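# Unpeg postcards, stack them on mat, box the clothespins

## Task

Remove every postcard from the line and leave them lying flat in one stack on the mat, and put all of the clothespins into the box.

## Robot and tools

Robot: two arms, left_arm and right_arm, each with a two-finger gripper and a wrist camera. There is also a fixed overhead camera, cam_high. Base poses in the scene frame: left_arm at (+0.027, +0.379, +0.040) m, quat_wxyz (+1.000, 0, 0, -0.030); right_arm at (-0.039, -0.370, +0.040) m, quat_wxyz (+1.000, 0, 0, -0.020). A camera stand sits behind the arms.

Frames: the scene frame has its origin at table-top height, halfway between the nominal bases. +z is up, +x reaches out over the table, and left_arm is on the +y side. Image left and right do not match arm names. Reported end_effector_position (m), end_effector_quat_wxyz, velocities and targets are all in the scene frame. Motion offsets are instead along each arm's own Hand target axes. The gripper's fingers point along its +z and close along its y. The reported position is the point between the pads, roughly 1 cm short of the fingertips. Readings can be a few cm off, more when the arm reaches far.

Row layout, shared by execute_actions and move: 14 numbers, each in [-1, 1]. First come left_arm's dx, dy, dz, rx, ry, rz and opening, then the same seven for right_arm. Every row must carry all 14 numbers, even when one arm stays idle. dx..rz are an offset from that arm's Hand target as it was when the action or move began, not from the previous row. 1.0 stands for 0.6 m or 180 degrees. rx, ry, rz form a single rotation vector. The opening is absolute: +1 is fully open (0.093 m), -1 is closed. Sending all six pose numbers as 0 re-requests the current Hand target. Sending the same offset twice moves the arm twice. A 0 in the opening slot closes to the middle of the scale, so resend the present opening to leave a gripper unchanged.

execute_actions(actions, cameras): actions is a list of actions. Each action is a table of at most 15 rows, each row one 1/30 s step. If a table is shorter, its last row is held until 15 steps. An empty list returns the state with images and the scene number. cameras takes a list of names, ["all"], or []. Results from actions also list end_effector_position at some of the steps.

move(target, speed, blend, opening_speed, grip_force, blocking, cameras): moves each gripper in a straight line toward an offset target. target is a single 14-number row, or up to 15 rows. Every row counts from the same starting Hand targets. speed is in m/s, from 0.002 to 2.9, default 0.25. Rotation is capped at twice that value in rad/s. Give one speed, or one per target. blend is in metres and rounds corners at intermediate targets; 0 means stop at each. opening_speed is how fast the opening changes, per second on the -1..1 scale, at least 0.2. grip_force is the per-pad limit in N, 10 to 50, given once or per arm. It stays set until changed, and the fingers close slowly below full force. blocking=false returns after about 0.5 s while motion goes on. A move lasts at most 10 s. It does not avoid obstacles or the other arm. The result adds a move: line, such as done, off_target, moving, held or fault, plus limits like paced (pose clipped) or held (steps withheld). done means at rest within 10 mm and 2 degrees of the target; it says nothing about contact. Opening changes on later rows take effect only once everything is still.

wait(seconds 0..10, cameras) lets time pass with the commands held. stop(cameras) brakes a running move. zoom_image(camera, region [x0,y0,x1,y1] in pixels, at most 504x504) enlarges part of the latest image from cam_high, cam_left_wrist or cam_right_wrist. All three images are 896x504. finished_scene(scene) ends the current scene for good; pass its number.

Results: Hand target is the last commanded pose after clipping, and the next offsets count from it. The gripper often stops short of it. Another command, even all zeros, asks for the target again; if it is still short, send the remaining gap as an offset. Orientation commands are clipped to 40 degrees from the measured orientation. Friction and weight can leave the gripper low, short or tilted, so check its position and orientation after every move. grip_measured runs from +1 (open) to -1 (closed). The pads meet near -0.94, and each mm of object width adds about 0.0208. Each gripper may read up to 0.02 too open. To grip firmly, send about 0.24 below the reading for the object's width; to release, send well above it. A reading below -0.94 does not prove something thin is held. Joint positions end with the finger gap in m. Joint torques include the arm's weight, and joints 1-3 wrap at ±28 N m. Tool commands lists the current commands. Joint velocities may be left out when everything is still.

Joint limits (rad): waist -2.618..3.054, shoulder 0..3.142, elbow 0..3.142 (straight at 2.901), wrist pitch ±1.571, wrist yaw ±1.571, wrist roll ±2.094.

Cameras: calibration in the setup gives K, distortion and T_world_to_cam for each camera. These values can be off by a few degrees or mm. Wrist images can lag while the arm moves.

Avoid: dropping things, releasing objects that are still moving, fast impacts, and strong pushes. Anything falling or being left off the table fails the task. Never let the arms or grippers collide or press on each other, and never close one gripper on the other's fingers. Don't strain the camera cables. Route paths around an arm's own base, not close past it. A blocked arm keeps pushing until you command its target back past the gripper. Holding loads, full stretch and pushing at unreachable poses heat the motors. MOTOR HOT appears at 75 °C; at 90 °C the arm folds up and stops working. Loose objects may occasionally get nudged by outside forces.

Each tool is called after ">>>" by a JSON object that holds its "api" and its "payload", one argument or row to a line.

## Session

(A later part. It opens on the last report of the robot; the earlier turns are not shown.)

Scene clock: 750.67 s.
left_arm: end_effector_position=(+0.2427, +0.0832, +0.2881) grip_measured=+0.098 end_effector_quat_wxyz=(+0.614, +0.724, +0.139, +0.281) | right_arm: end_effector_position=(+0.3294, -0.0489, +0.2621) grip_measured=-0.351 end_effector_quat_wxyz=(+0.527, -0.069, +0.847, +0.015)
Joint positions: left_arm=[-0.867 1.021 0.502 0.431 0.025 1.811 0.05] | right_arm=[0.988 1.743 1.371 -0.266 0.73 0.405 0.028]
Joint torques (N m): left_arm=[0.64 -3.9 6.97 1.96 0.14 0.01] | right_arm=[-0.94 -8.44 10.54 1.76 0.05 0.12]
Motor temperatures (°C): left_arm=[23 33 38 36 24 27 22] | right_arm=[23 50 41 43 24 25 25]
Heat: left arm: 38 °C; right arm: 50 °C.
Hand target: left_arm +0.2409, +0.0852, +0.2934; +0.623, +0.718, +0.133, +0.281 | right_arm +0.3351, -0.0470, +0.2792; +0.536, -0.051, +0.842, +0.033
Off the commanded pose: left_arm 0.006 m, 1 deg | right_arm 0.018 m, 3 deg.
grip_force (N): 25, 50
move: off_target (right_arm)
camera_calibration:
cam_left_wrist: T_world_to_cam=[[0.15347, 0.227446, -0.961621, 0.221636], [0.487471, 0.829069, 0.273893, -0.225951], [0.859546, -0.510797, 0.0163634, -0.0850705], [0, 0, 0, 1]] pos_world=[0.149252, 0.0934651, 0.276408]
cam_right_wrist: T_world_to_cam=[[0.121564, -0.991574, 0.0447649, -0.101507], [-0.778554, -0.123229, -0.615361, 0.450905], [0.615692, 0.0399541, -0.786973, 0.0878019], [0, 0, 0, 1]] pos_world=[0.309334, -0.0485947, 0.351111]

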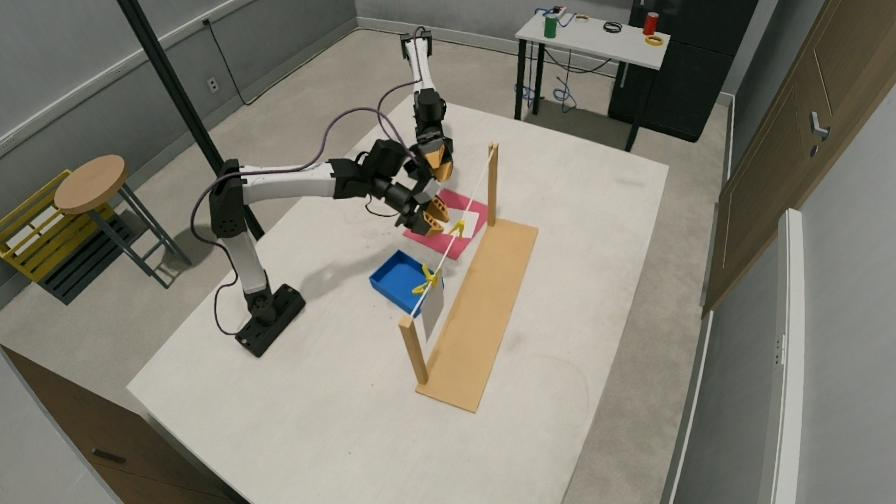

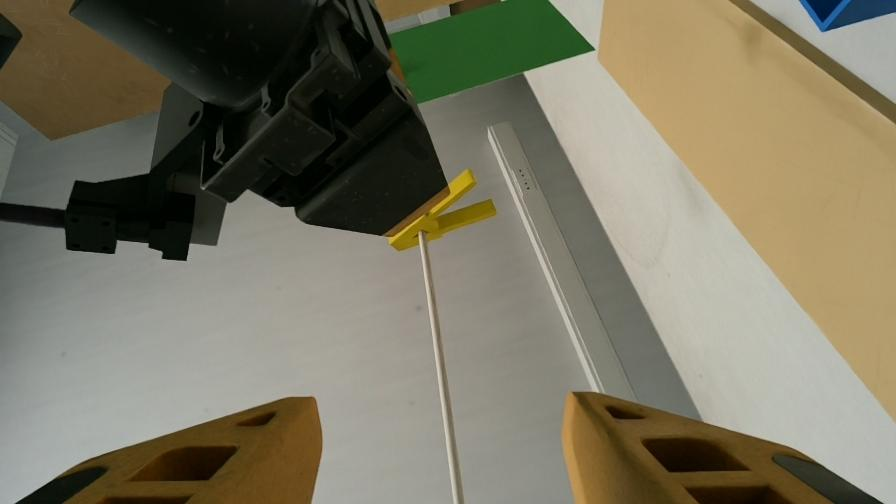

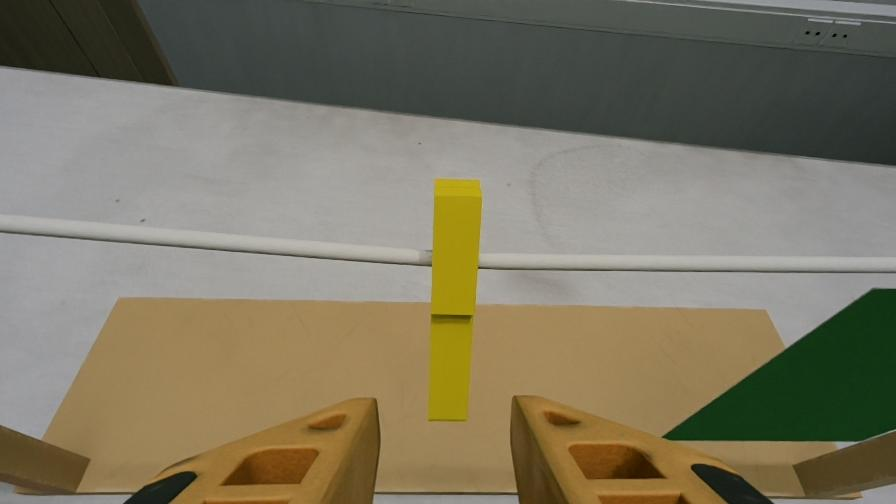

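>>> {"api": "move", "payload": {
  "target": [
    [0,0,0,0,0,0,0.1,-0.0092,-0.0028,0.0668,0,0,0,-0.35],
    [0,0,0,0,0,0,0.1,-0.0092,-0.0028,0.0668,0,0,0,-0.85],
    [0,0,0,0,0,0,0.1,-0.0143,-0.0005,0.0432,0,0.239,0,-0.85]
  ],
  "speed": [0.1,0.1,0.15],
  "opening_speed": 0.6,
  "cameras": ["all"]
}}

>>> {"api": "zoom_image", "payload": {
  "camera": "cam_left_wrist",
  "region": [240, 120, 560, 360]
}}

Scene clock: 769.13 s.
left_arm: end_effector_position=(+0.2427, +0.0832, +0.2881) grip_measured=+0.098 end_effector_quat_wxyz=(+0.614, +0.724, +0.139, +0.281) | right_arm: end_effector_position=(+0.3586, -0.0454, +0.2705) grip_measured=-0.846 end_effector_quat_wxyz=(+0.237, -0.071, +0.968, +0.036)
Joint positions: left_arm=[-0.867 1.021 0.502 0.431 0.025 1.811 0.05] | right_arm=[0.802 2.396 2.812 -1.562 0.241 0.564 0.005]
Joint velocities: left_arm=[within noise] | right_arm=[0.017 0.007 0.007 -0.051 0.051 0.007 -0.004]
Joint torques (N m): left_arm=[0.72 -3.89 6.87 2 0.16 0.02] | right_arm=[-0.72 -10.3 8.09 1.22 -0.06 0]
Heat: left arm: 37 °C; right arm: 50 °C.
Hand target: left_arm +0.2409, +0.0852, +0.2935; +0.623, +0.718, +0.133, +0.281 | right_arm +0.3620, -0.0442, +0.2759; +0.190, -0.059, +0.980, +0.012
Off the commanded pose: left_arm 0.006 m, 1 deg | right_arm 0.007 m, 6 deg.
joint sent to its limit (right arm) — joint 4 (wrist pitch), lower limit. The joint targets are off in orientation, not in position.
grip_force (N): 25, 50
move: off_target (right_arm); target 2's new opening was sent with right_arm's hand 0.019 m and 3 deg from that target
camera_calibration:
cam_left_wrist: T_world_to_cam=[[0.15347, 0.227446, -0.961621, 0.221636], [0.487471, 0.829069, 0.273893, -0.225951], [0.859546, -0.510797, 0.0163634, -0.0850705], [0, 0, 0, 1]] pos_world=[0.149252, 0.0934651, 0.276408]
cam_right_wrist: T_world_to_cam=[[0.144095, -0.989014, -0.0329687, -0.0889478], [-0.989091, -0.142917, -0.0356756, 0.397117], [0.0305719, 0.0377497, -0.998819, 0.343294], [0, 0, 0, 1]] pos_world=[0.395107, -0.044175, 0.354124]

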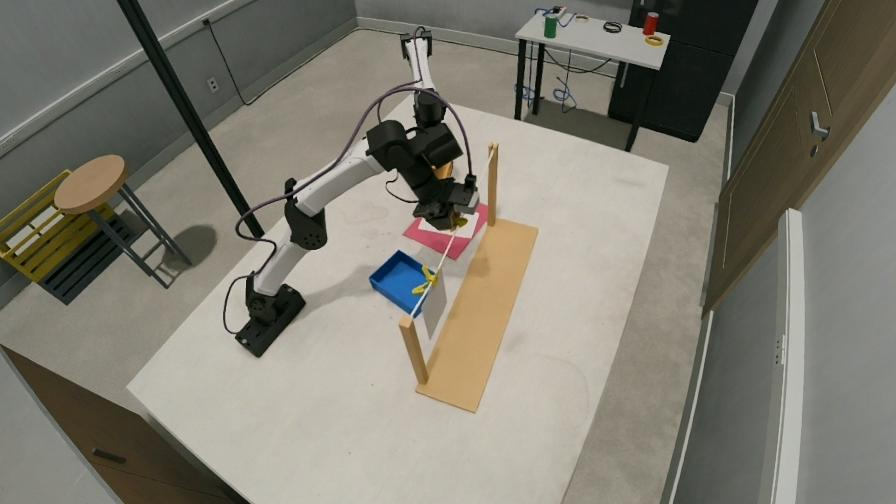

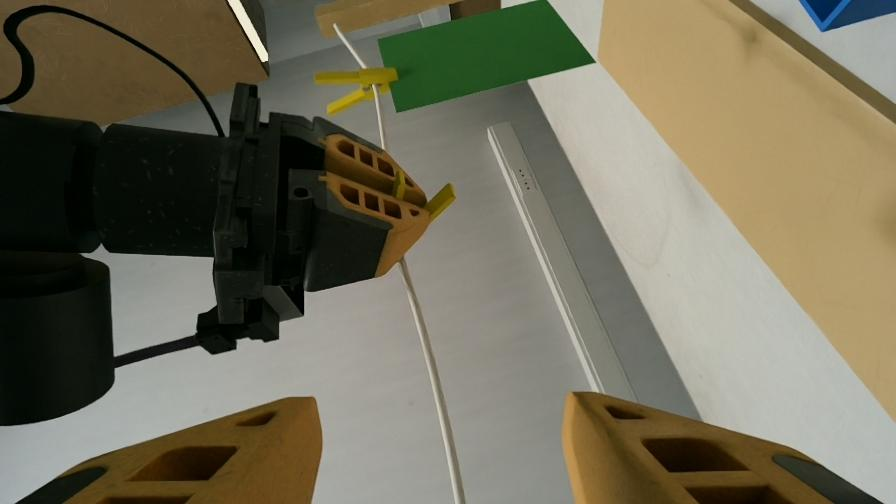

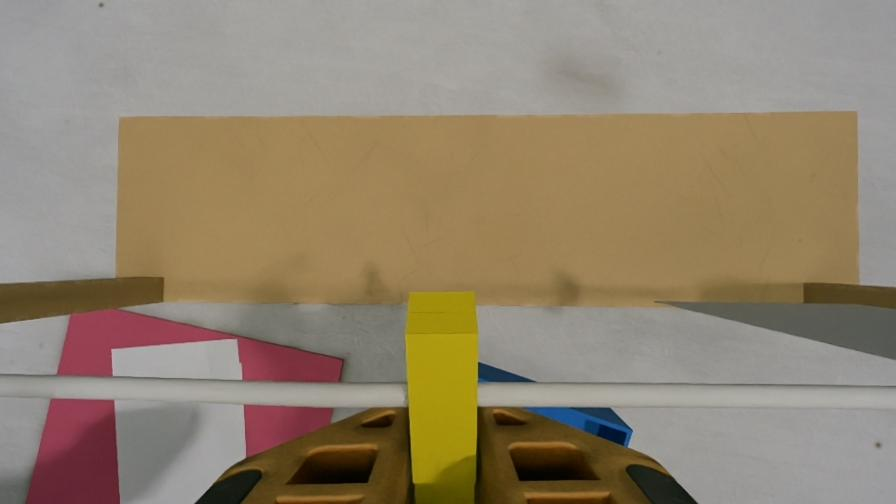

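Scaled by 1.575 from the camera's 896x504 image, which has a finer 1280x720 frame.

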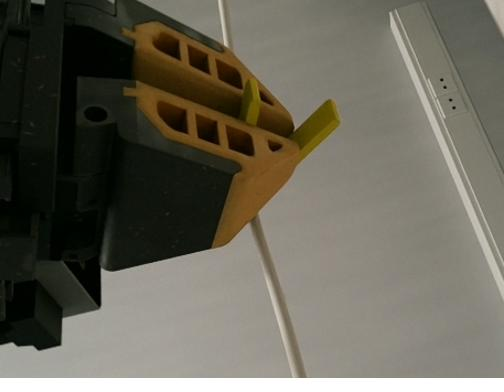

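>>> {"api": "move", "payload": {
  "target": [-0.0082,0.0283,0.251,-0.0716,0.0173,-0.003,0.1,0,0,0,0,0,0,-0.85],
  "speed": 0.2,
  "cameras": ["cam_left_wrist","cam_high"]
}}

>>> {"api": "zoom_image", "payload": {
  "camera": "cam_left_wrist",
  "region": [240, 180, 640, 480]
}}

Scene clock: 796.43 s.
left_arm: end_effector_position=(+0.3179, -0.0352, +0.2684) grip_measured=+0.098 end_effector_quat_wxyz=(+0.665, +0.671, +0.126, +0.302) | right_arm: end_effector_position=(+0.3612, -0.0474, +0.2725) grip_measured=-0.846 end_effector_quat_wxyz=(+0.241, -0.067, +0.968, +0.037)
Joint positions: left_arm=[-0.896 1.761 0.83 0.998 0.002 1.811 0.05] | right_arm=[0.796 2.396 2.818 -1.56 0.242 0.564 0.005]
Joint velocities: left_arm=[within noise] | right_arm=[-0.012 -0.012 0.012 0.051 -0.007 -0.037 0.011]
Joint torques (N m): left_arm=[-0.61 -6.32 10.43 2.41 -0.05 -0.12] | right_arm=[-0.14 -10.25 7.58 1.22 -0.09 0.01]
Motor temperatures (°C): left_arm=[23 33 37 38 24 27 22] | right_arm=[23 49 42 38 24 25 25]
Heat: left arm: 38 °C; right arm: 49 °C.
Hand target: left_arm +0.3199, -0.0441, +0.2987; +0.697, +0.635, +0.121, +0.310 | right_arm +0.3620, -0.0441, +0.2759; +0.190, -0.059, +0.980, +0.012
Off the commanded pose: left_arm 0.032 m, 6 deg | right_arm 0.005 m, 7 deg.
joint sent to its limit (right arm) — joint 4 (wrist pitch), lower limit. The joint targets are off in orientation, not in position.
grip_force (N): 25, 50
move: off_target (left_arm, right_arm)
camera_calibration:
cam_left_wrist: T_world_to_cam=[[0.242305, 0.105236, -0.964476, 0.186308], [0.470719, 0.856505, 0.211714, -0.136009], [0.848358, -0.505297, 0.157999, -0.244219], [0, 0, 0, 1]] pos_world=[0.226064, -0.0265173, 0.247071]
Images, in order (width x height): cam_high 896x504, cam_left_wrist 896x504.

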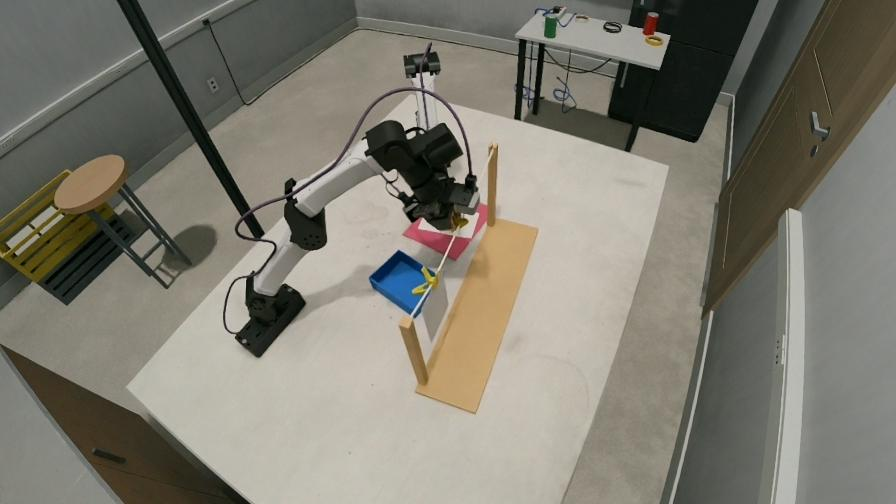

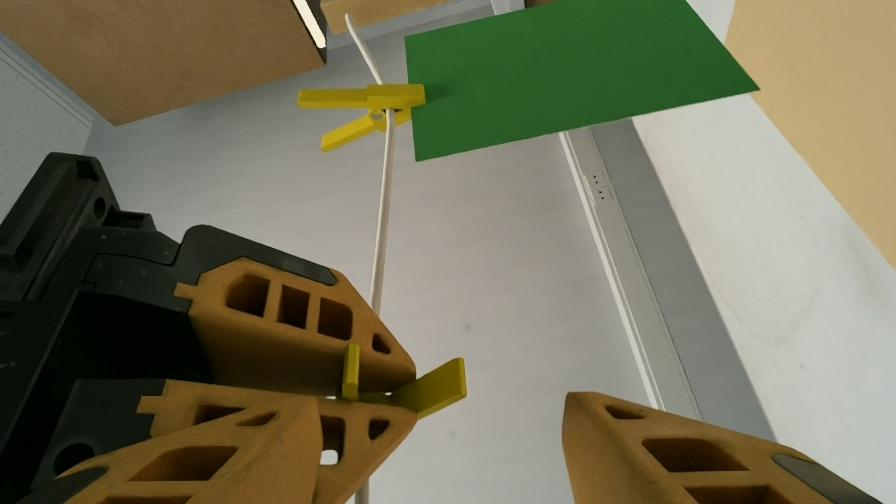

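Scaled by 1.260 from the camera's 896x504 image, which has a finer 1280x720 frame.

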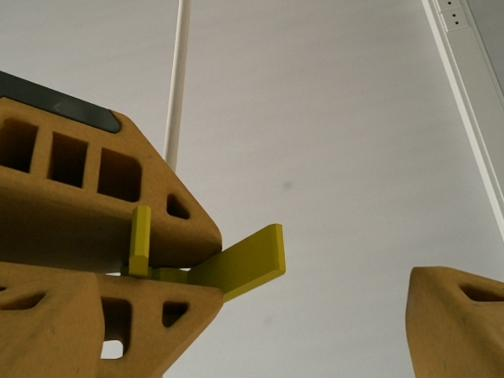

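>>> {"api": "move", "payload": {
  "target": [
    [-0.0055,0.0208,0.0022,0,0,0,0.1,0,0,0,0,0,0,-0.85],
    [-0.0057,0.021,0.022,0,0,0,0.1,0,0,0,0,0,0,-0.85]
  ],
  "speed": 0.1,
  "cameras": ["cam_left_wrist"]
}}

Scene clock: 823.23 s.
left_arm: end_effector_position=(+0.3234, -0.0407, +0.2727) grip_measured=+0.098 end_effector_quat_wxyz=(+0.655, +0.677, +0.138, +0.308) | right_arm: end_effector_position=(+0.3669, -0.0533, +0.2763) grip_measured=-0.846 end_effector_quat_wxyz=(+0.250, -0.059, +0.966, +0.033)
Joint positions: left_arm=[-0.906 1.761 0.877 0.93 -0.037 1.81 0.05] | right_arm=[0.785 2.396 2.828 -1.559 0.258 0.564 0.005]
Joint velocities: left_arm=[within noise] | right_arm=[0.022 -0.012 0.002 0.022 -0.007 -0.051 -0.004]
Joint torques (N m): left_arm=[-1.33 -6.41 12.16 2.43 0.14 -0.11] | right_arm=[0.94 -10.28 6.67 1.23 -0.22 0]
Motor temperatures (°C): left_arm=[23 35 38 44 24 27 22] | right_arm=[23 49 42 37 24 25 25]
Heat: left arm: 44 °C; right arm: 49 °C.
Hand target: left_arm +0.3211, -0.0568, +0.3122; +0.697, +0.635, +0.121, +0.310 | right_arm +0.3620, -0.0441, +0.2760; +0.190, -0.059, +0.980, +0.012
Off the commanded pose: left_arm 0.043 m, 7 deg | right_arm 0.010 m, 7 deg.
joint sent to its limit (right arm) — joint 4 (wrist pitch), lower limit. The joint targets are off in orientation, not in position.
grip_force (N): 25, 50
move: off_target (left_arm, right_arm)
camera_calibration:
cam_left_wrist: T_world_to_cam=[[0.225063, 0.126849, -0.966052, 0.196565], [0.449255, 0.866294, 0.218414, -0.129254], [0.86459, -0.483161, 0.137983, -0.251102], [0, 0, 0, 1]] pos_world=[0.230929, -0.0342851, 0.25277]
Images, in order (width x height): cam_left_wrist 896x504.

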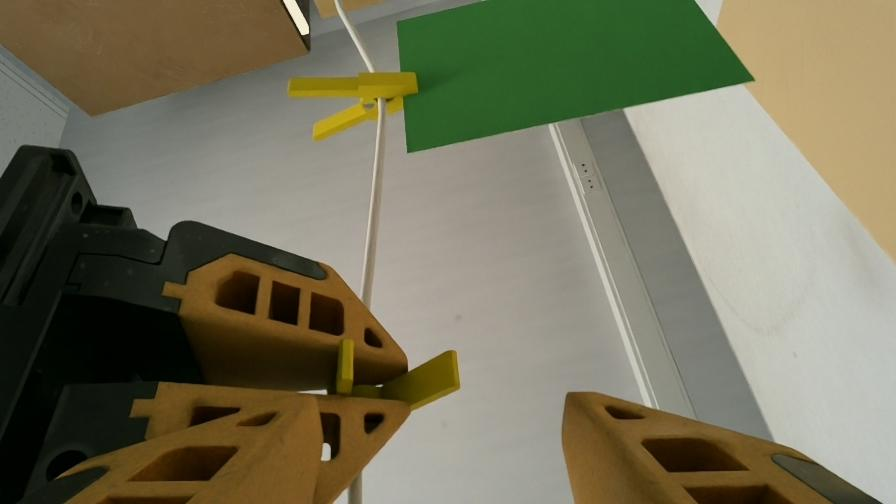

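>>> {"api": "move", "payload": {
  "target": [0,0,-0.12,0,0,0,0.1,0,0,0,0,0,0,-0.85],
  "speed": 0.15,
  "cameras": ["cam_left_wrist"]
}}

Scene clock: 826.00 s.
left_arm: end_effector_position=(+0.2894, -0.0007, +0.2773) grip_measured=+0.098 end_effector_quat_wxyz=(+0.671, +0.660, +0.131, +0.310) | right_arm: end_effector_position=(+0.3646, -0.0522, +0.2750) grip_measured=-0.849 end_effector_quat_wxyz=(+0.243, -0.062, +0.967, +0.037)
Joint positions: left_arm=[-0.918 1.6 0.657 1.037 -0.037 1.81 0.05] | right_arm=[0.785 2.396 2.828 -1.564 0.244 0.564 0.004]
Joint torques (N m): left_arm=[-0.59 -8.76 5.81 2.23 0.1 -0.09] | right_arm=[0.91 -10.3 6.72 1.27 -0.08 0.01]
Heat: left arm: 45 °C; right arm: 49 °C.
Hand target: left_arm +0.2807, +0.0016, +0.3004; +0.697, +0.635, +0.121, +0.310 | right_arm +0.3620, -0.0441, +0.2760; +0.190, -0.059, +0.980, +0.012
Off the commanded pose: left_arm 0.025 m, 4 deg | right_arm 0.009 m, 7 deg.
joint read past its limit (right arm) — joint 4 (wrist pitch), lower limit.
joint sent to its limit (right arm) — joint 4 (wrist pitch), lower limit. The joint targets are off in orientation, not in position.
grip_force (N): 25, 50
move: off_target (left_arm, right_arm)
camera_calibration:
cam_left_wrist: T_world_to_cam=[[0.25244, 0.0857836, -0.963802, 0.194995], [0.453567, 0.869363, 0.196177, -0.144667], [0.854723, -0.486672, 0.180553, -0.21199], [0, 0, 0, 1]] pos_world=[0.197584, 0.00587158, 0.254593]
Images, in order (width x height): cam_left_wrist 896x504.

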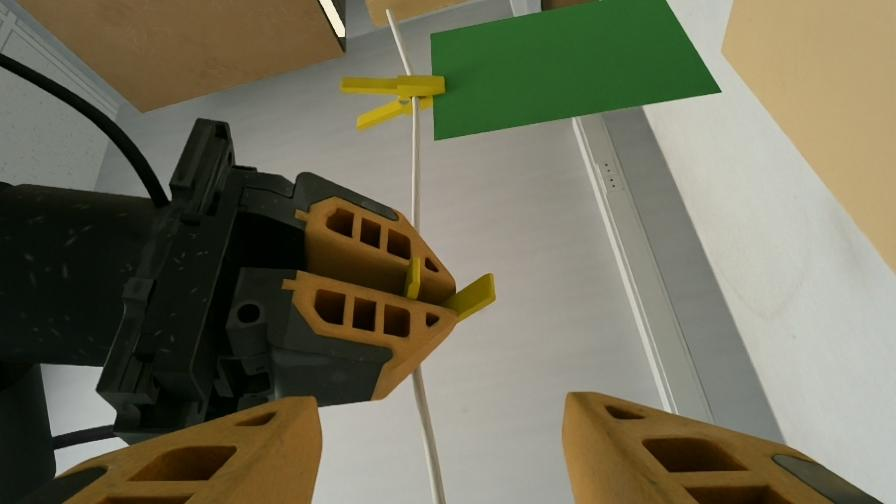

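>>> {"api": "move", "payload": {
  "target": [
    [0,0,-0.167,0,0,0,0.1,0,0,0,0,0,0,-0.35],
    [0,0,-0.167,0,0,0,0.1,0,0,-0.1,0,0,0,-0.35],
    [0,0,-0.167,0,0,0,0.1,0.039,-0.0035,-0.0393,0,-0.5167,0,-0.35]
  ],
  "speed": 0.25,
  "opening_speed": 0.8,
  "blend": [0.005,0.02,0],
  "cameras": ["all"]
}}

>>> {"api": "zoom_image", "payload": {
  "camera": "cam_left_wrist",
  "region": [240, 120, 560, 360]
}}

Scene clock: 866.07 s.
left_arm: end_effector_position=(+0.2286, +0.0817, +0.2772) grip_measured=+0.098 end_effector_quat_wxyz=(+0.687, +0.644, +0.125, +0.312) | right_arm: end_effector_position=(+0.3328, -0.0442, +0.2801) grip_measured=-0.351 end_effector_quat_wxyz=(+0.803, -0.056, +0.591, +0.047)
Joint positions: left_arm=[-0.93 1.181 0.282 1.038 -0.037 1.81 0.05] | right_arm=[0.994 2.026 0.929 1.515 0.757 -0.332 0.028]
Joint torques (N m): left_arm=[-0.59 -4.12 5.97 1.94 -0.03 -0.04] | right_arm=[-0.9 -8.08 5.33 2.3 -0.35 -0.15]
Heat: left arm: 43 °C; right arm: 50 °C.
Hand target: left_arm +0.2242, +0.0828, +0.2841; +0.697, +0.635, +0.121, +0.310 | right_arm +0.3320, -0.0499, +0.2891; +0.842, -0.032, +0.536, +0.051
Off the commanded pose: left_arm 0.008 m, 2 deg | right_arm 0.011 m, 8 deg.
joint sent to its limit (right arm) — joint 4 (wrist pitch), upper limit. The joint targets are off in orientation, not in position.
grip_force (N): 25, 50
move: off_target (right_arm); blend cut to 0 m at target 1
camera_calibration:
cam_left_wrist: T_world_to_cam=[[0.277368, 0.0462234, -0.959651, 0.199602], [0.459566, 0.870778, 0.174771, -0.184342], [0.843722, -0.489499, 0.220283, -0.128224], [0, 0, 0, 1]] pos_world=[0.137539, 0.0885294, 0.252012]
cam_right_wrist: T_world_to_cam=[[0.136087, -0.990395, 0.0244623, -0.0971862], [-0.142567, -0.0440128, -0.988806, 0.361691], [0.980385, 0.131076, -0.147187, -0.196859], [0, 0, 0, 1]] pos_world=[0.257789, -0.0545301, 0.331045]

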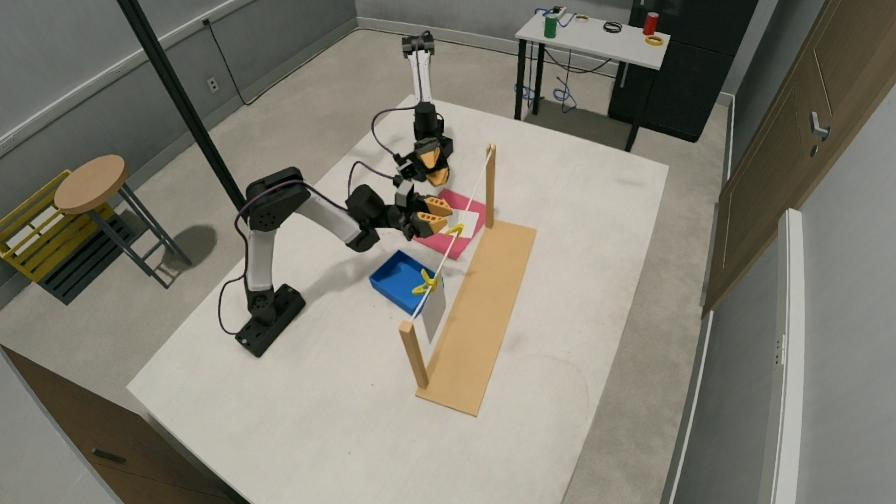

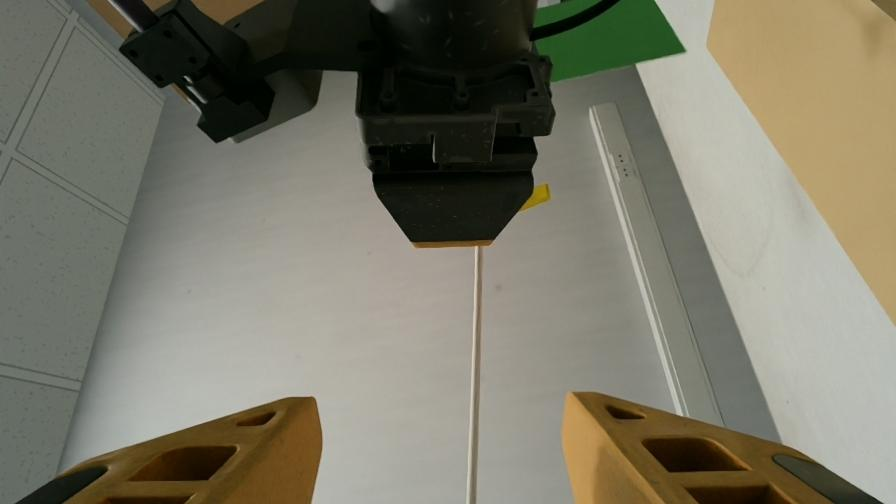

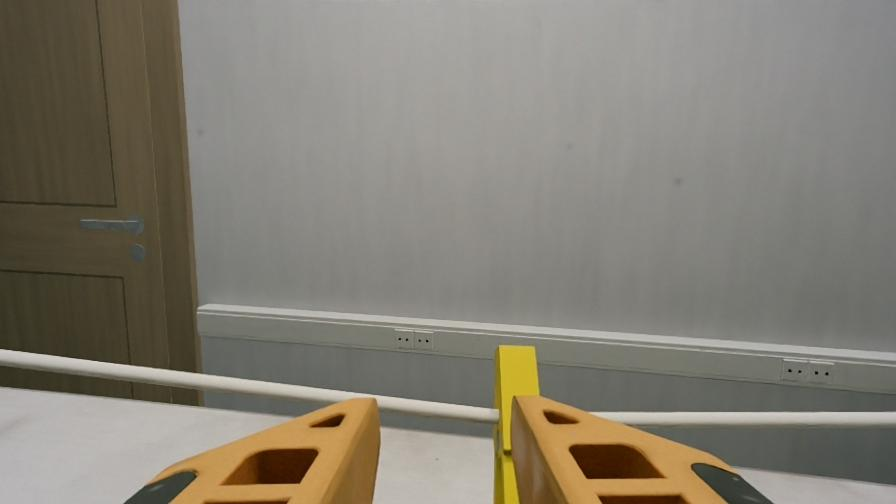

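Scaled by 1.575 from the camera's 896x504 image, which has a finer 1280x720 frame.

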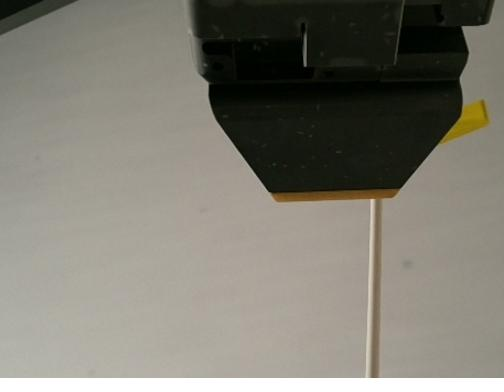

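>>> {"api": "move", "payload": {
  "target": [
    [0,0,0,0,0,0,0.1,-0.0122,-0.0335,0.0012,0,0,0,-0.35],
    [0,0,0,0,0,0,0.1,0.022,-0.0318,0.0745,0,0,0,-0.35],
    [0,0,0,0,0,0,0.1,0.022,-0.0318,0.0745,0,0,0,-0.85]
  ],
  "speed": 0.12,
  "opening_speed": 0.6,
  "cameras": ["cam_right_wrist","cam_left_wrist"]
}}

>>> {"api": "zoom_image", "payload": {
  "camera": "cam_left_wrist",
  "region": [300, 120, 620, 360]
}}

Scene clock: 877.63 s.
left_arm: end_effector_position=(+0.2286, +0.0817, +0.2772) grip_measured=+0.098 end_effector_quat_wxyz=(+0.687, +0.644, +0.125, +0.312) | right_arm: end_effector_position=(+0.3784, -0.0585, +0.2804) grip_measured=-0.849 end_effector_quat_wxyz=(+0.817, -0.067, +0.572, +0.037)
Joint positions: left_arm=[-0.93 1.181 0.282 1.038 -0.037 1.81 0.05] | right_arm=[0.87 2.099 1.011 1.516 0.624 -0.332 0.004]
Joint velocities: left_arm=[within noise] | right_arm=[0.012 0.012 -0.002 0.007 -0.037 -0.007 0.018]
Joint torques (N m): left_arm=[-0.62 -4.21 5.98 1.97 -0.02 -0.05] | right_arm=[-0.77 -7.92 7.95 2.33 -0.18 0.1]
Heat: left arm: 42 °C; right arm: 49 °C.
Hand target: left_arm +0.2242, +0.0828, +0.2841; +0.697, +0.635, +0.121, +0.310 | right_arm +0.3800, -0.0632, +0.2961; +0.842, -0.032, +0.536, +0.051
Off the commanded pose: left_arm 0.008 m, 2 deg | right_arm 0.016 m, 7 deg.
joint sent to its limit (right arm) — joint 4 (wrist pitch), upper limit. The joint targets still meet the commanded pose.
grip_force (N): 25, 50
move: off_target (right_arm); target 3's new opening was sent with right_arm's hand 0.017 m and 7 deg from that target
camera_calibration:
cam_left_wrist: T_world_to_cam=[[0.277368, 0.0462234, -0.959651, 0.199602], [0.459566, 0.870778, 0.174771, -0.184342], [0.843722, -0.489499, 0.220283, -0.128224], [0, 0, 0, 1]] pos_world=[0.137539, 0.0885294, 0.252012]
cam_right_wrist: T_world_to_cam=[[0.131015, -0.989732, 0.057147, -0.124691], [-0.0938979, -0.0697731, -0.993134, 0.34921], [0.986924, 0.12475, -0.102075, -0.255154], [0, 0, 0, 1]] pos_world=[0.300944, -0.0672153, 0.327894]
Images, in order (width x height): cam_left_wrist 896x504, cam_right_wrist 896x504.

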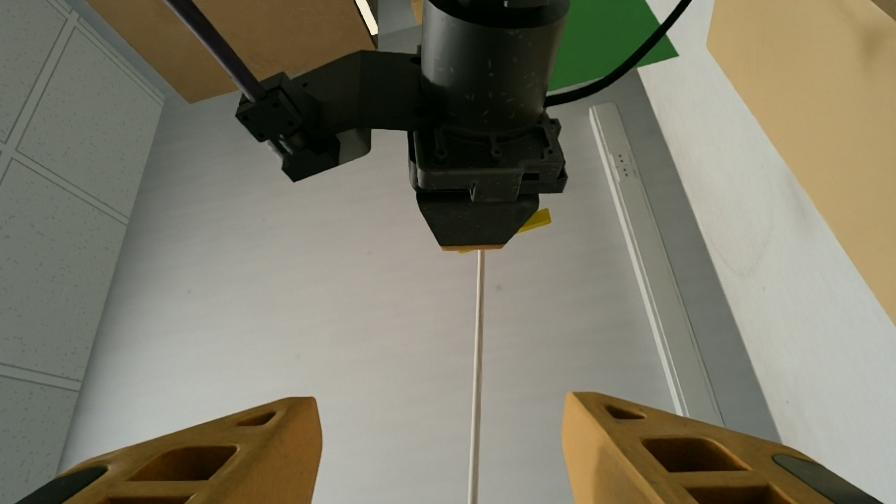

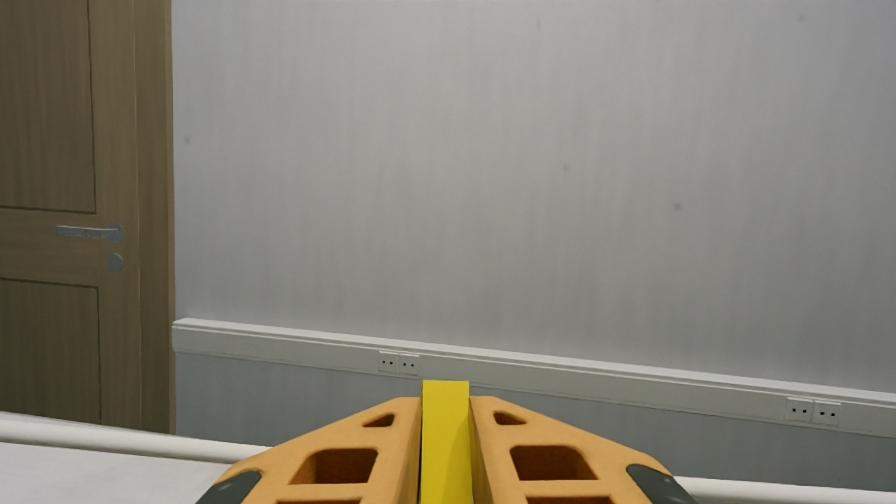

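Scaled by 1.575 from the camera's 896x504 image, which has a finer 1280x720 frame.

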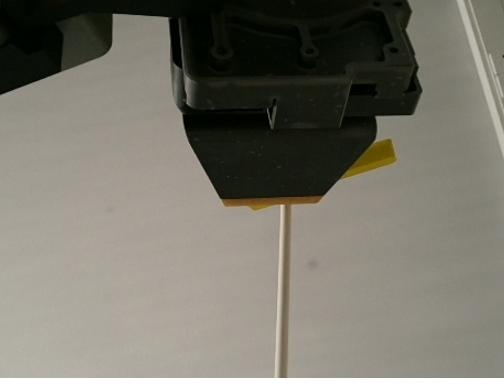

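>>> {"api": "move", "payload": {
  "target": [
    [0,0,0,0,0,0,0.1,0.023,0.007,0.0052,0,0.222,0,-0.85],
    [0,0,0,0,0,0,0.1,0.0228,0.0123,0.017,0,0.4167,0,-0.85]
  ],
  "speed": 0.15,
  "blend": [0.01,0],
  "cameras": ["cam_right_wrist","cam_left_wrist","cam_high"]
}}

>>> {"api": "zoom_image", "payload": {
  "camera": "cam_left_wrist",
  "region": [300, 100, 620, 340]
}}

Scene clock: 891.27 s.
left_arm: end_effector_position=(+0.2286, +0.0817, +0.2772) grip_measured=+0.098 end_effector_quat_wxyz=(+0.687, +0.644, +0.125, +0.312) | right_arm: end_effector_position=(+0.3894, -0.0541, +0.2819) grip_measured=-0.846 end_effector_quat_wxyz=(+0.337, -0.069, +0.939, +0.011)
Joint positions: left_arm=[-0.93 1.181 0.282 1.038 -0.037 1.81 0.05] | right_arm=[0.796 2.192 2.383 -1.183 0.393 0.49 0.005]
Joint velocities: left_arm=[within noise] | right_arm=[0.007 0.017 0.007 -0.022 0.037 -0.007 -0.004]
Joint torques (N m): left_arm=[-0.59 -4.16 6 1.93 -0.02 -0.03] | right_arm=[-0.83 -9.59 9.33 1.41 0.02 0.13]
Heat: left arm: 42 °C; right arm: 49 °C.
Hand target: left_arm +0.2242, +0.0828, +0.2841; +0.697, +0.635, +0.121, +0.310 | right_arm +0.3940, -0.0540, +0.2877; +0.341, -0.057, +0.938, +0.021
Off the commanded pose: left_arm 0.008 m, 2 deg | right_arm 0.008 m, 2 deg.
grip_force (N): 25, 50
move: done
camera_calibration:
cam_left_wrist: T_world_to_cam=[[0.277368, 0.0462234, -0.959651, 0.199602], [0.459566, 0.870778, 0.174771, -0.184342], [0.843722, -0.489499, 0.220283, -0.128224], [0, 0, 0, 1]] pos_world=[0.137539, 0.0885294, 0.252012]
cam_right_wrist: T_world_to_cam=[[0.12695, -0.99155, 0.0266778, -0.111822], [-0.962789, -0.129647, -0.237128, 0.473986], [0.238583, 0.00441826, -0.971112, 0.263518], [0, 0, 0, 1]] pos_world=[0.407673, -0.05059, 0.371284]

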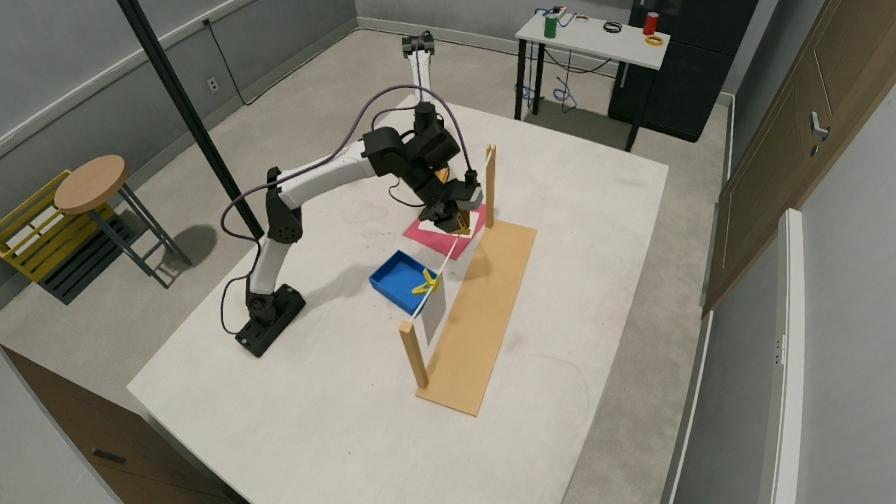

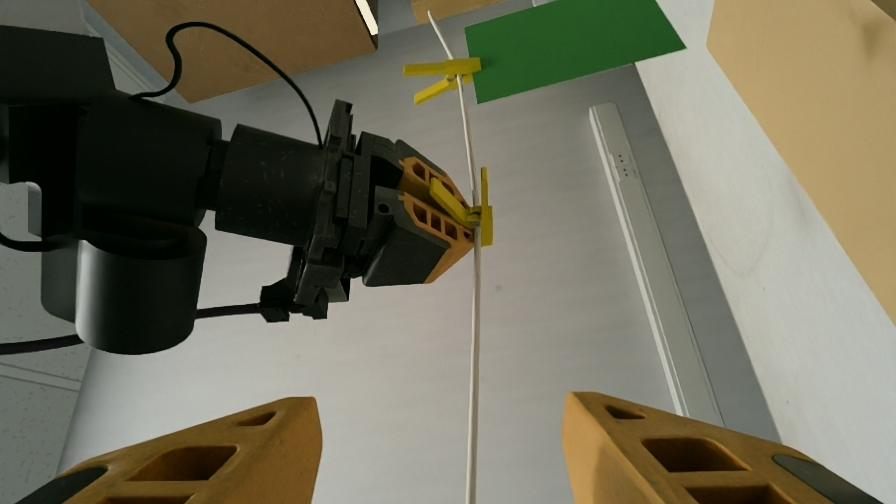

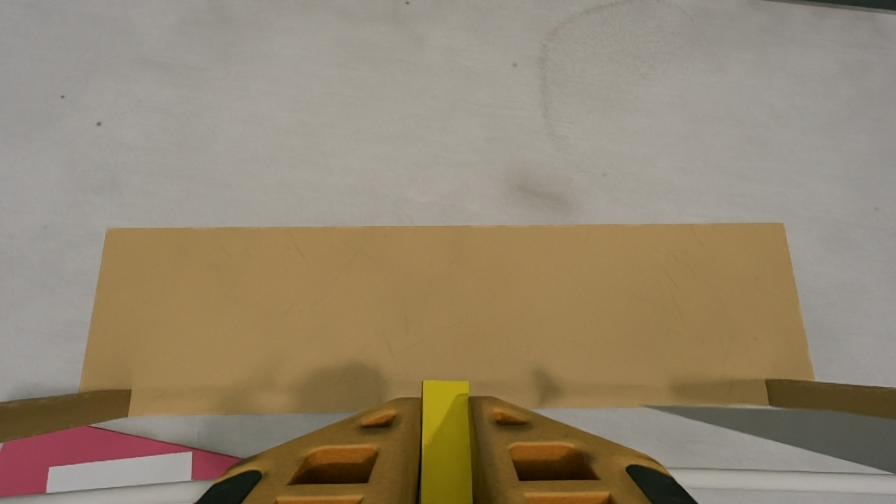

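Scaled by 1.575 from the camera's 896x504 image, which has a finer 1280x720 frame.

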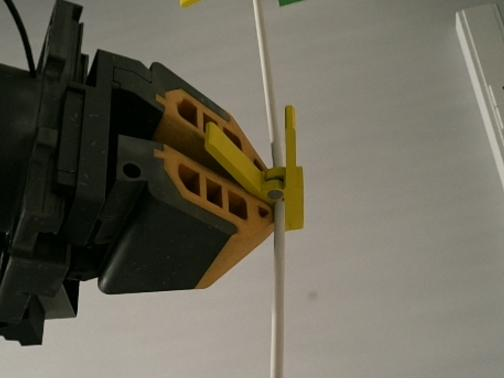

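>>> {"api": "move", "payload": {
  "target": [
    [0,0,0,0,0,0,0.1,0,0,0,0,0,0,-0.35],
    [-0.001,-0.1465,0.005,-0.051,-0.2457,-0.7236,0.1,0,0,-0.1167,0,0,0,-0.35],
    [0.0347,-0.165,0.2162,-0.051,-0.2457,-0.7236,0.1,0.2007,-0.2395,-0.2603,0,0,0,-0.35]
  ],
  "speed": 0.3,
  "opening_speed": 0.8,
  "blend": [0,0.02,0],
  "cameras": ["cam_left_wrist","cam_high"]
}}

>>> {"api": "zoom_image", "payload": {
  "camera": "cam_high",
  "region": [400, 130, 540, 290]
}}

Scene clock: 932.67 s.
left_arm: end_effector_position=(+0.3387, -0.0083, +0.1915) grip_measured=+0.099 end_effector_quat_wxyz=(+0.482, +0.263, +0.604, -0.577) | right_arm: end_effector_position=(+0.2171, -0.2212, +0.3303) grip_measured=-0.351 end_effector_quat_wxyz=(+0.338, -0.055, +0.940, +0.017)
Joint positions: left_arm=[-0.647 2.112 0.796 1.473 0.572 -0.55 0.05] | right_arm=[0.78 1.257 1.498 -1.225 0.385 0.507 0.028]
Joint torques (N m): left_arm=[-0.5 -6.97 6.69 2.63 -0.2 -0.09] | right_arm=[-0.9 -3.32 5.65 1.68 0.02 -0.17]
Motor temperatures (°C): left_arm=[23 32 35 45 24 26 22] | right_arm=[23 54 44 36 24 25 25]
Heat: left arm: 45 °C; right arm: 54 °C.
Hand target: left_arm +0.3410, -0.0102, +0.2148; +0.600, +0.171, +0.376, -0.685 | right_arm +0.2202, -0.2200, +0.3301; +0.341, -0.057, +0.938, +0.021
Off the commanded pose: left_arm 0.024 m, 34 deg | right_arm 0.003 m, 1 deg.
joint sent to its limit (left arm) — joint 4 (wrist pitch), upper limit. The joint targets are off in orientation, not in position.
grip_force (N): 25, 50
move: off_target (left_arm); limits=paced
camera_calibration:
cam_left_wrist: T_world_to_cam=[[-0.885856, -0.189411, 0.423536, 0.218111], [-0.455624, 0.182886, -0.871183, 0.362976], [0.0875534, -0.964716, -0.248311, 0.095679], [0, 0, 0, 1]] pos_world=[0.350219, 0.0672325, 0.247599]
Images, in order (width x height): cam_high 896x504, cam_left_wrist 896x504.

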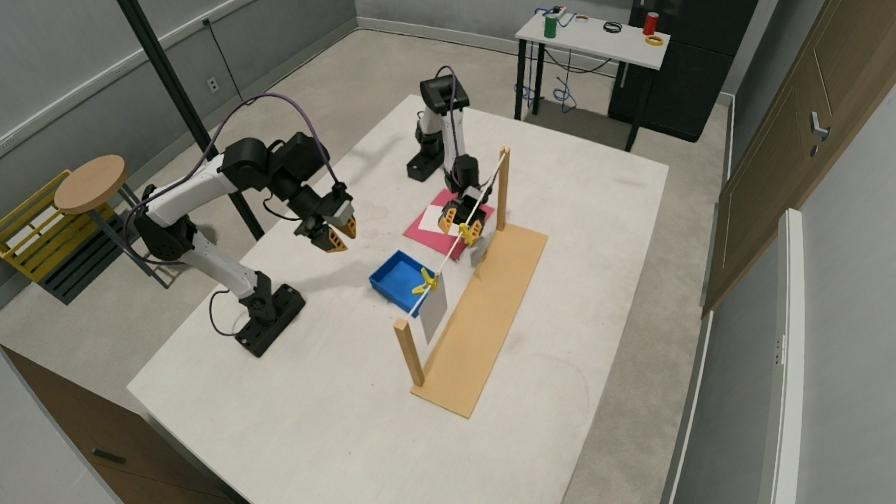

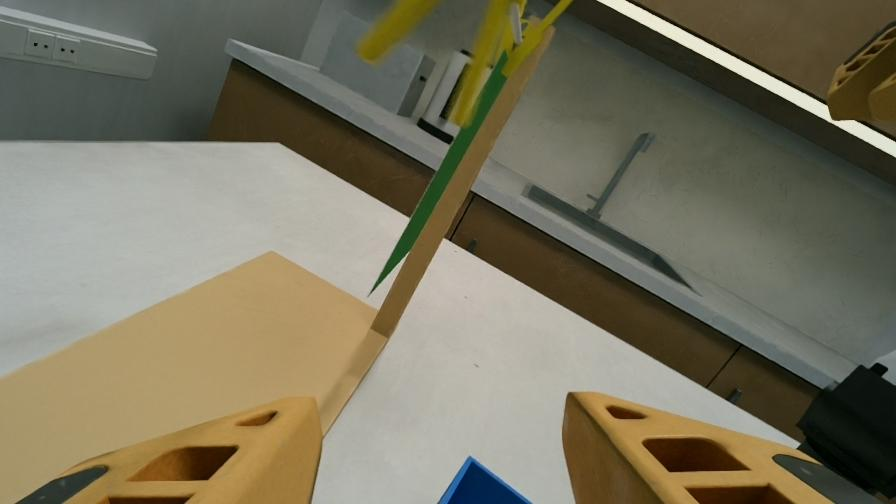

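Scaled by 3.150 from the camera's 896x504 image, which has a finer 1280x720 frame.

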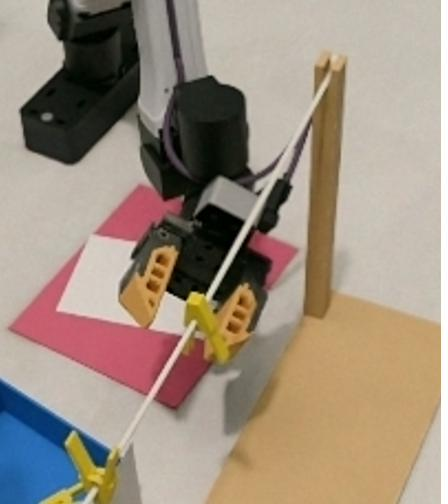

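>>> {"api": "move", "payload": {
  "target": [0.06,-0.08,-0.127,0,0,0,0.1,0,0,0,0,0,0,-0.35],
  "speed": 0.15,
  "cameras": ["cam_left_wrist","cam_high"]
}}

>>> {"api": "zoom_image", "payload": {
  "camera": "cam_high",
  "region": [390, 130, 560, 430]
}}

Scene clock: 945.73 s.
left_arm: end_effector_position=(+0.2736, +0.0217, +0.1162) grip_measured=+0.099 end_effector_quat_wxyz=(+0.406, +0.295, +0.674, -0.542) | right_arm: end_effector_position=(+0.2172, -0.2210, +0.3303) grip_measured=-0.351 end_effector_quat_wxyz=(+0.338, -0.055, +0.940, +0.017)
Joint positions: left_arm=[-0.687 2.092 0.519 1.473 0.59 -0.46 0.05] | right_arm=[0.78 1.257 1.498 -1.224 0.385 0.506 0.028]
Joint torques (N m): left_arm=[-0.39 -10.4 2.93 2.68 0.09 0.18] | right_arm=[-0.9 -3.29 5.7 1.68 0.02 -0.17]
Motor temperatures (°C): left_arm=[23 33 35 51 24 26 22] | right_arm=[23 49 42 36 24 25 25]
Heat: left arm: 51 °C; right arm: 49 °C.
Hand target: left_arm +0.2708, +0.0196, +0.1547; +0.578, +0.191, +0.423, -0.672 | right_arm +0.2202, -0.2200, +0.3301; +0.341, -0.057, +0.938, +0.021
Off the commanded pose: left_arm 0.039 m, 46 deg; orientation clipped | right_arm 0.003 m, 1 deg.
joint sent to its limit (left arm) — joint 4 (wrist pitch), upper limit. The joint targets are off in orientation, not in position.
grip_force (N): 25, 50
move: off_target (left_arm); limits=paced
camera_calibration:
cam_left_wrist: T_world_to_cam=[[-0.850692, -0.228299, 0.473501, 0.183468], [-0.525665, 0.369943, -0.766041, 0.26511], [-0.00028254, -0.900567, -0.434716, 0.15592], [0, 0, 0, 1]] pos_world=[0.295477, 0.0842261, 0.183994]
Images, in order (width x height): cam_high 896x504, cam_left_wrist 896x504.

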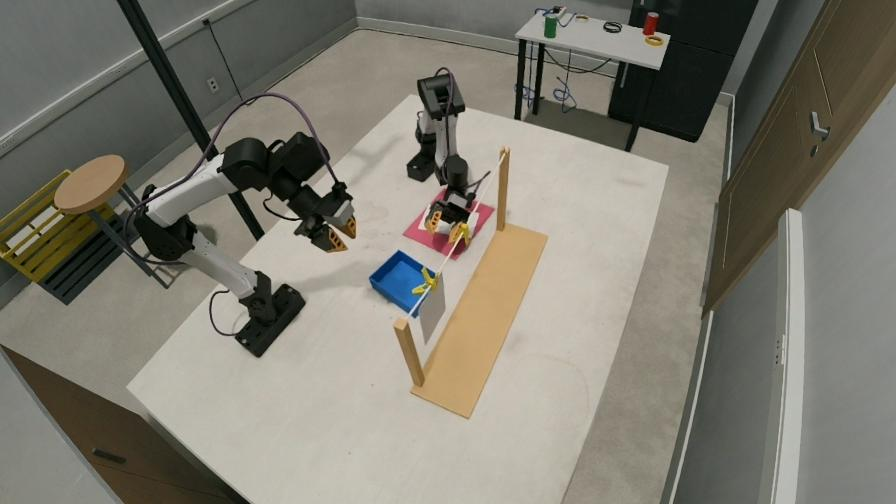

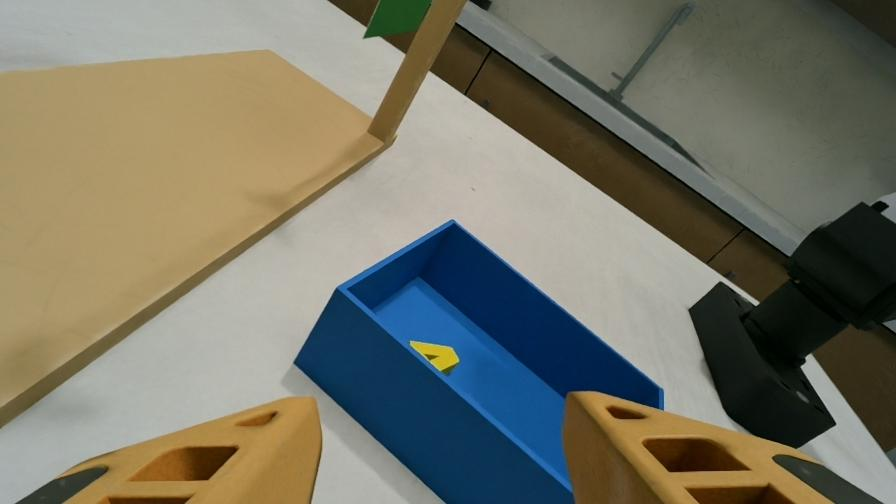

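Scaled by 1.680 from the camera's 896x504 image, which has a finer 1280x720 frame.

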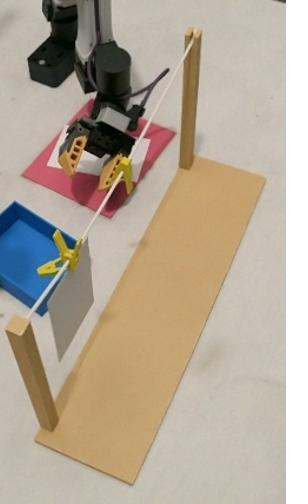

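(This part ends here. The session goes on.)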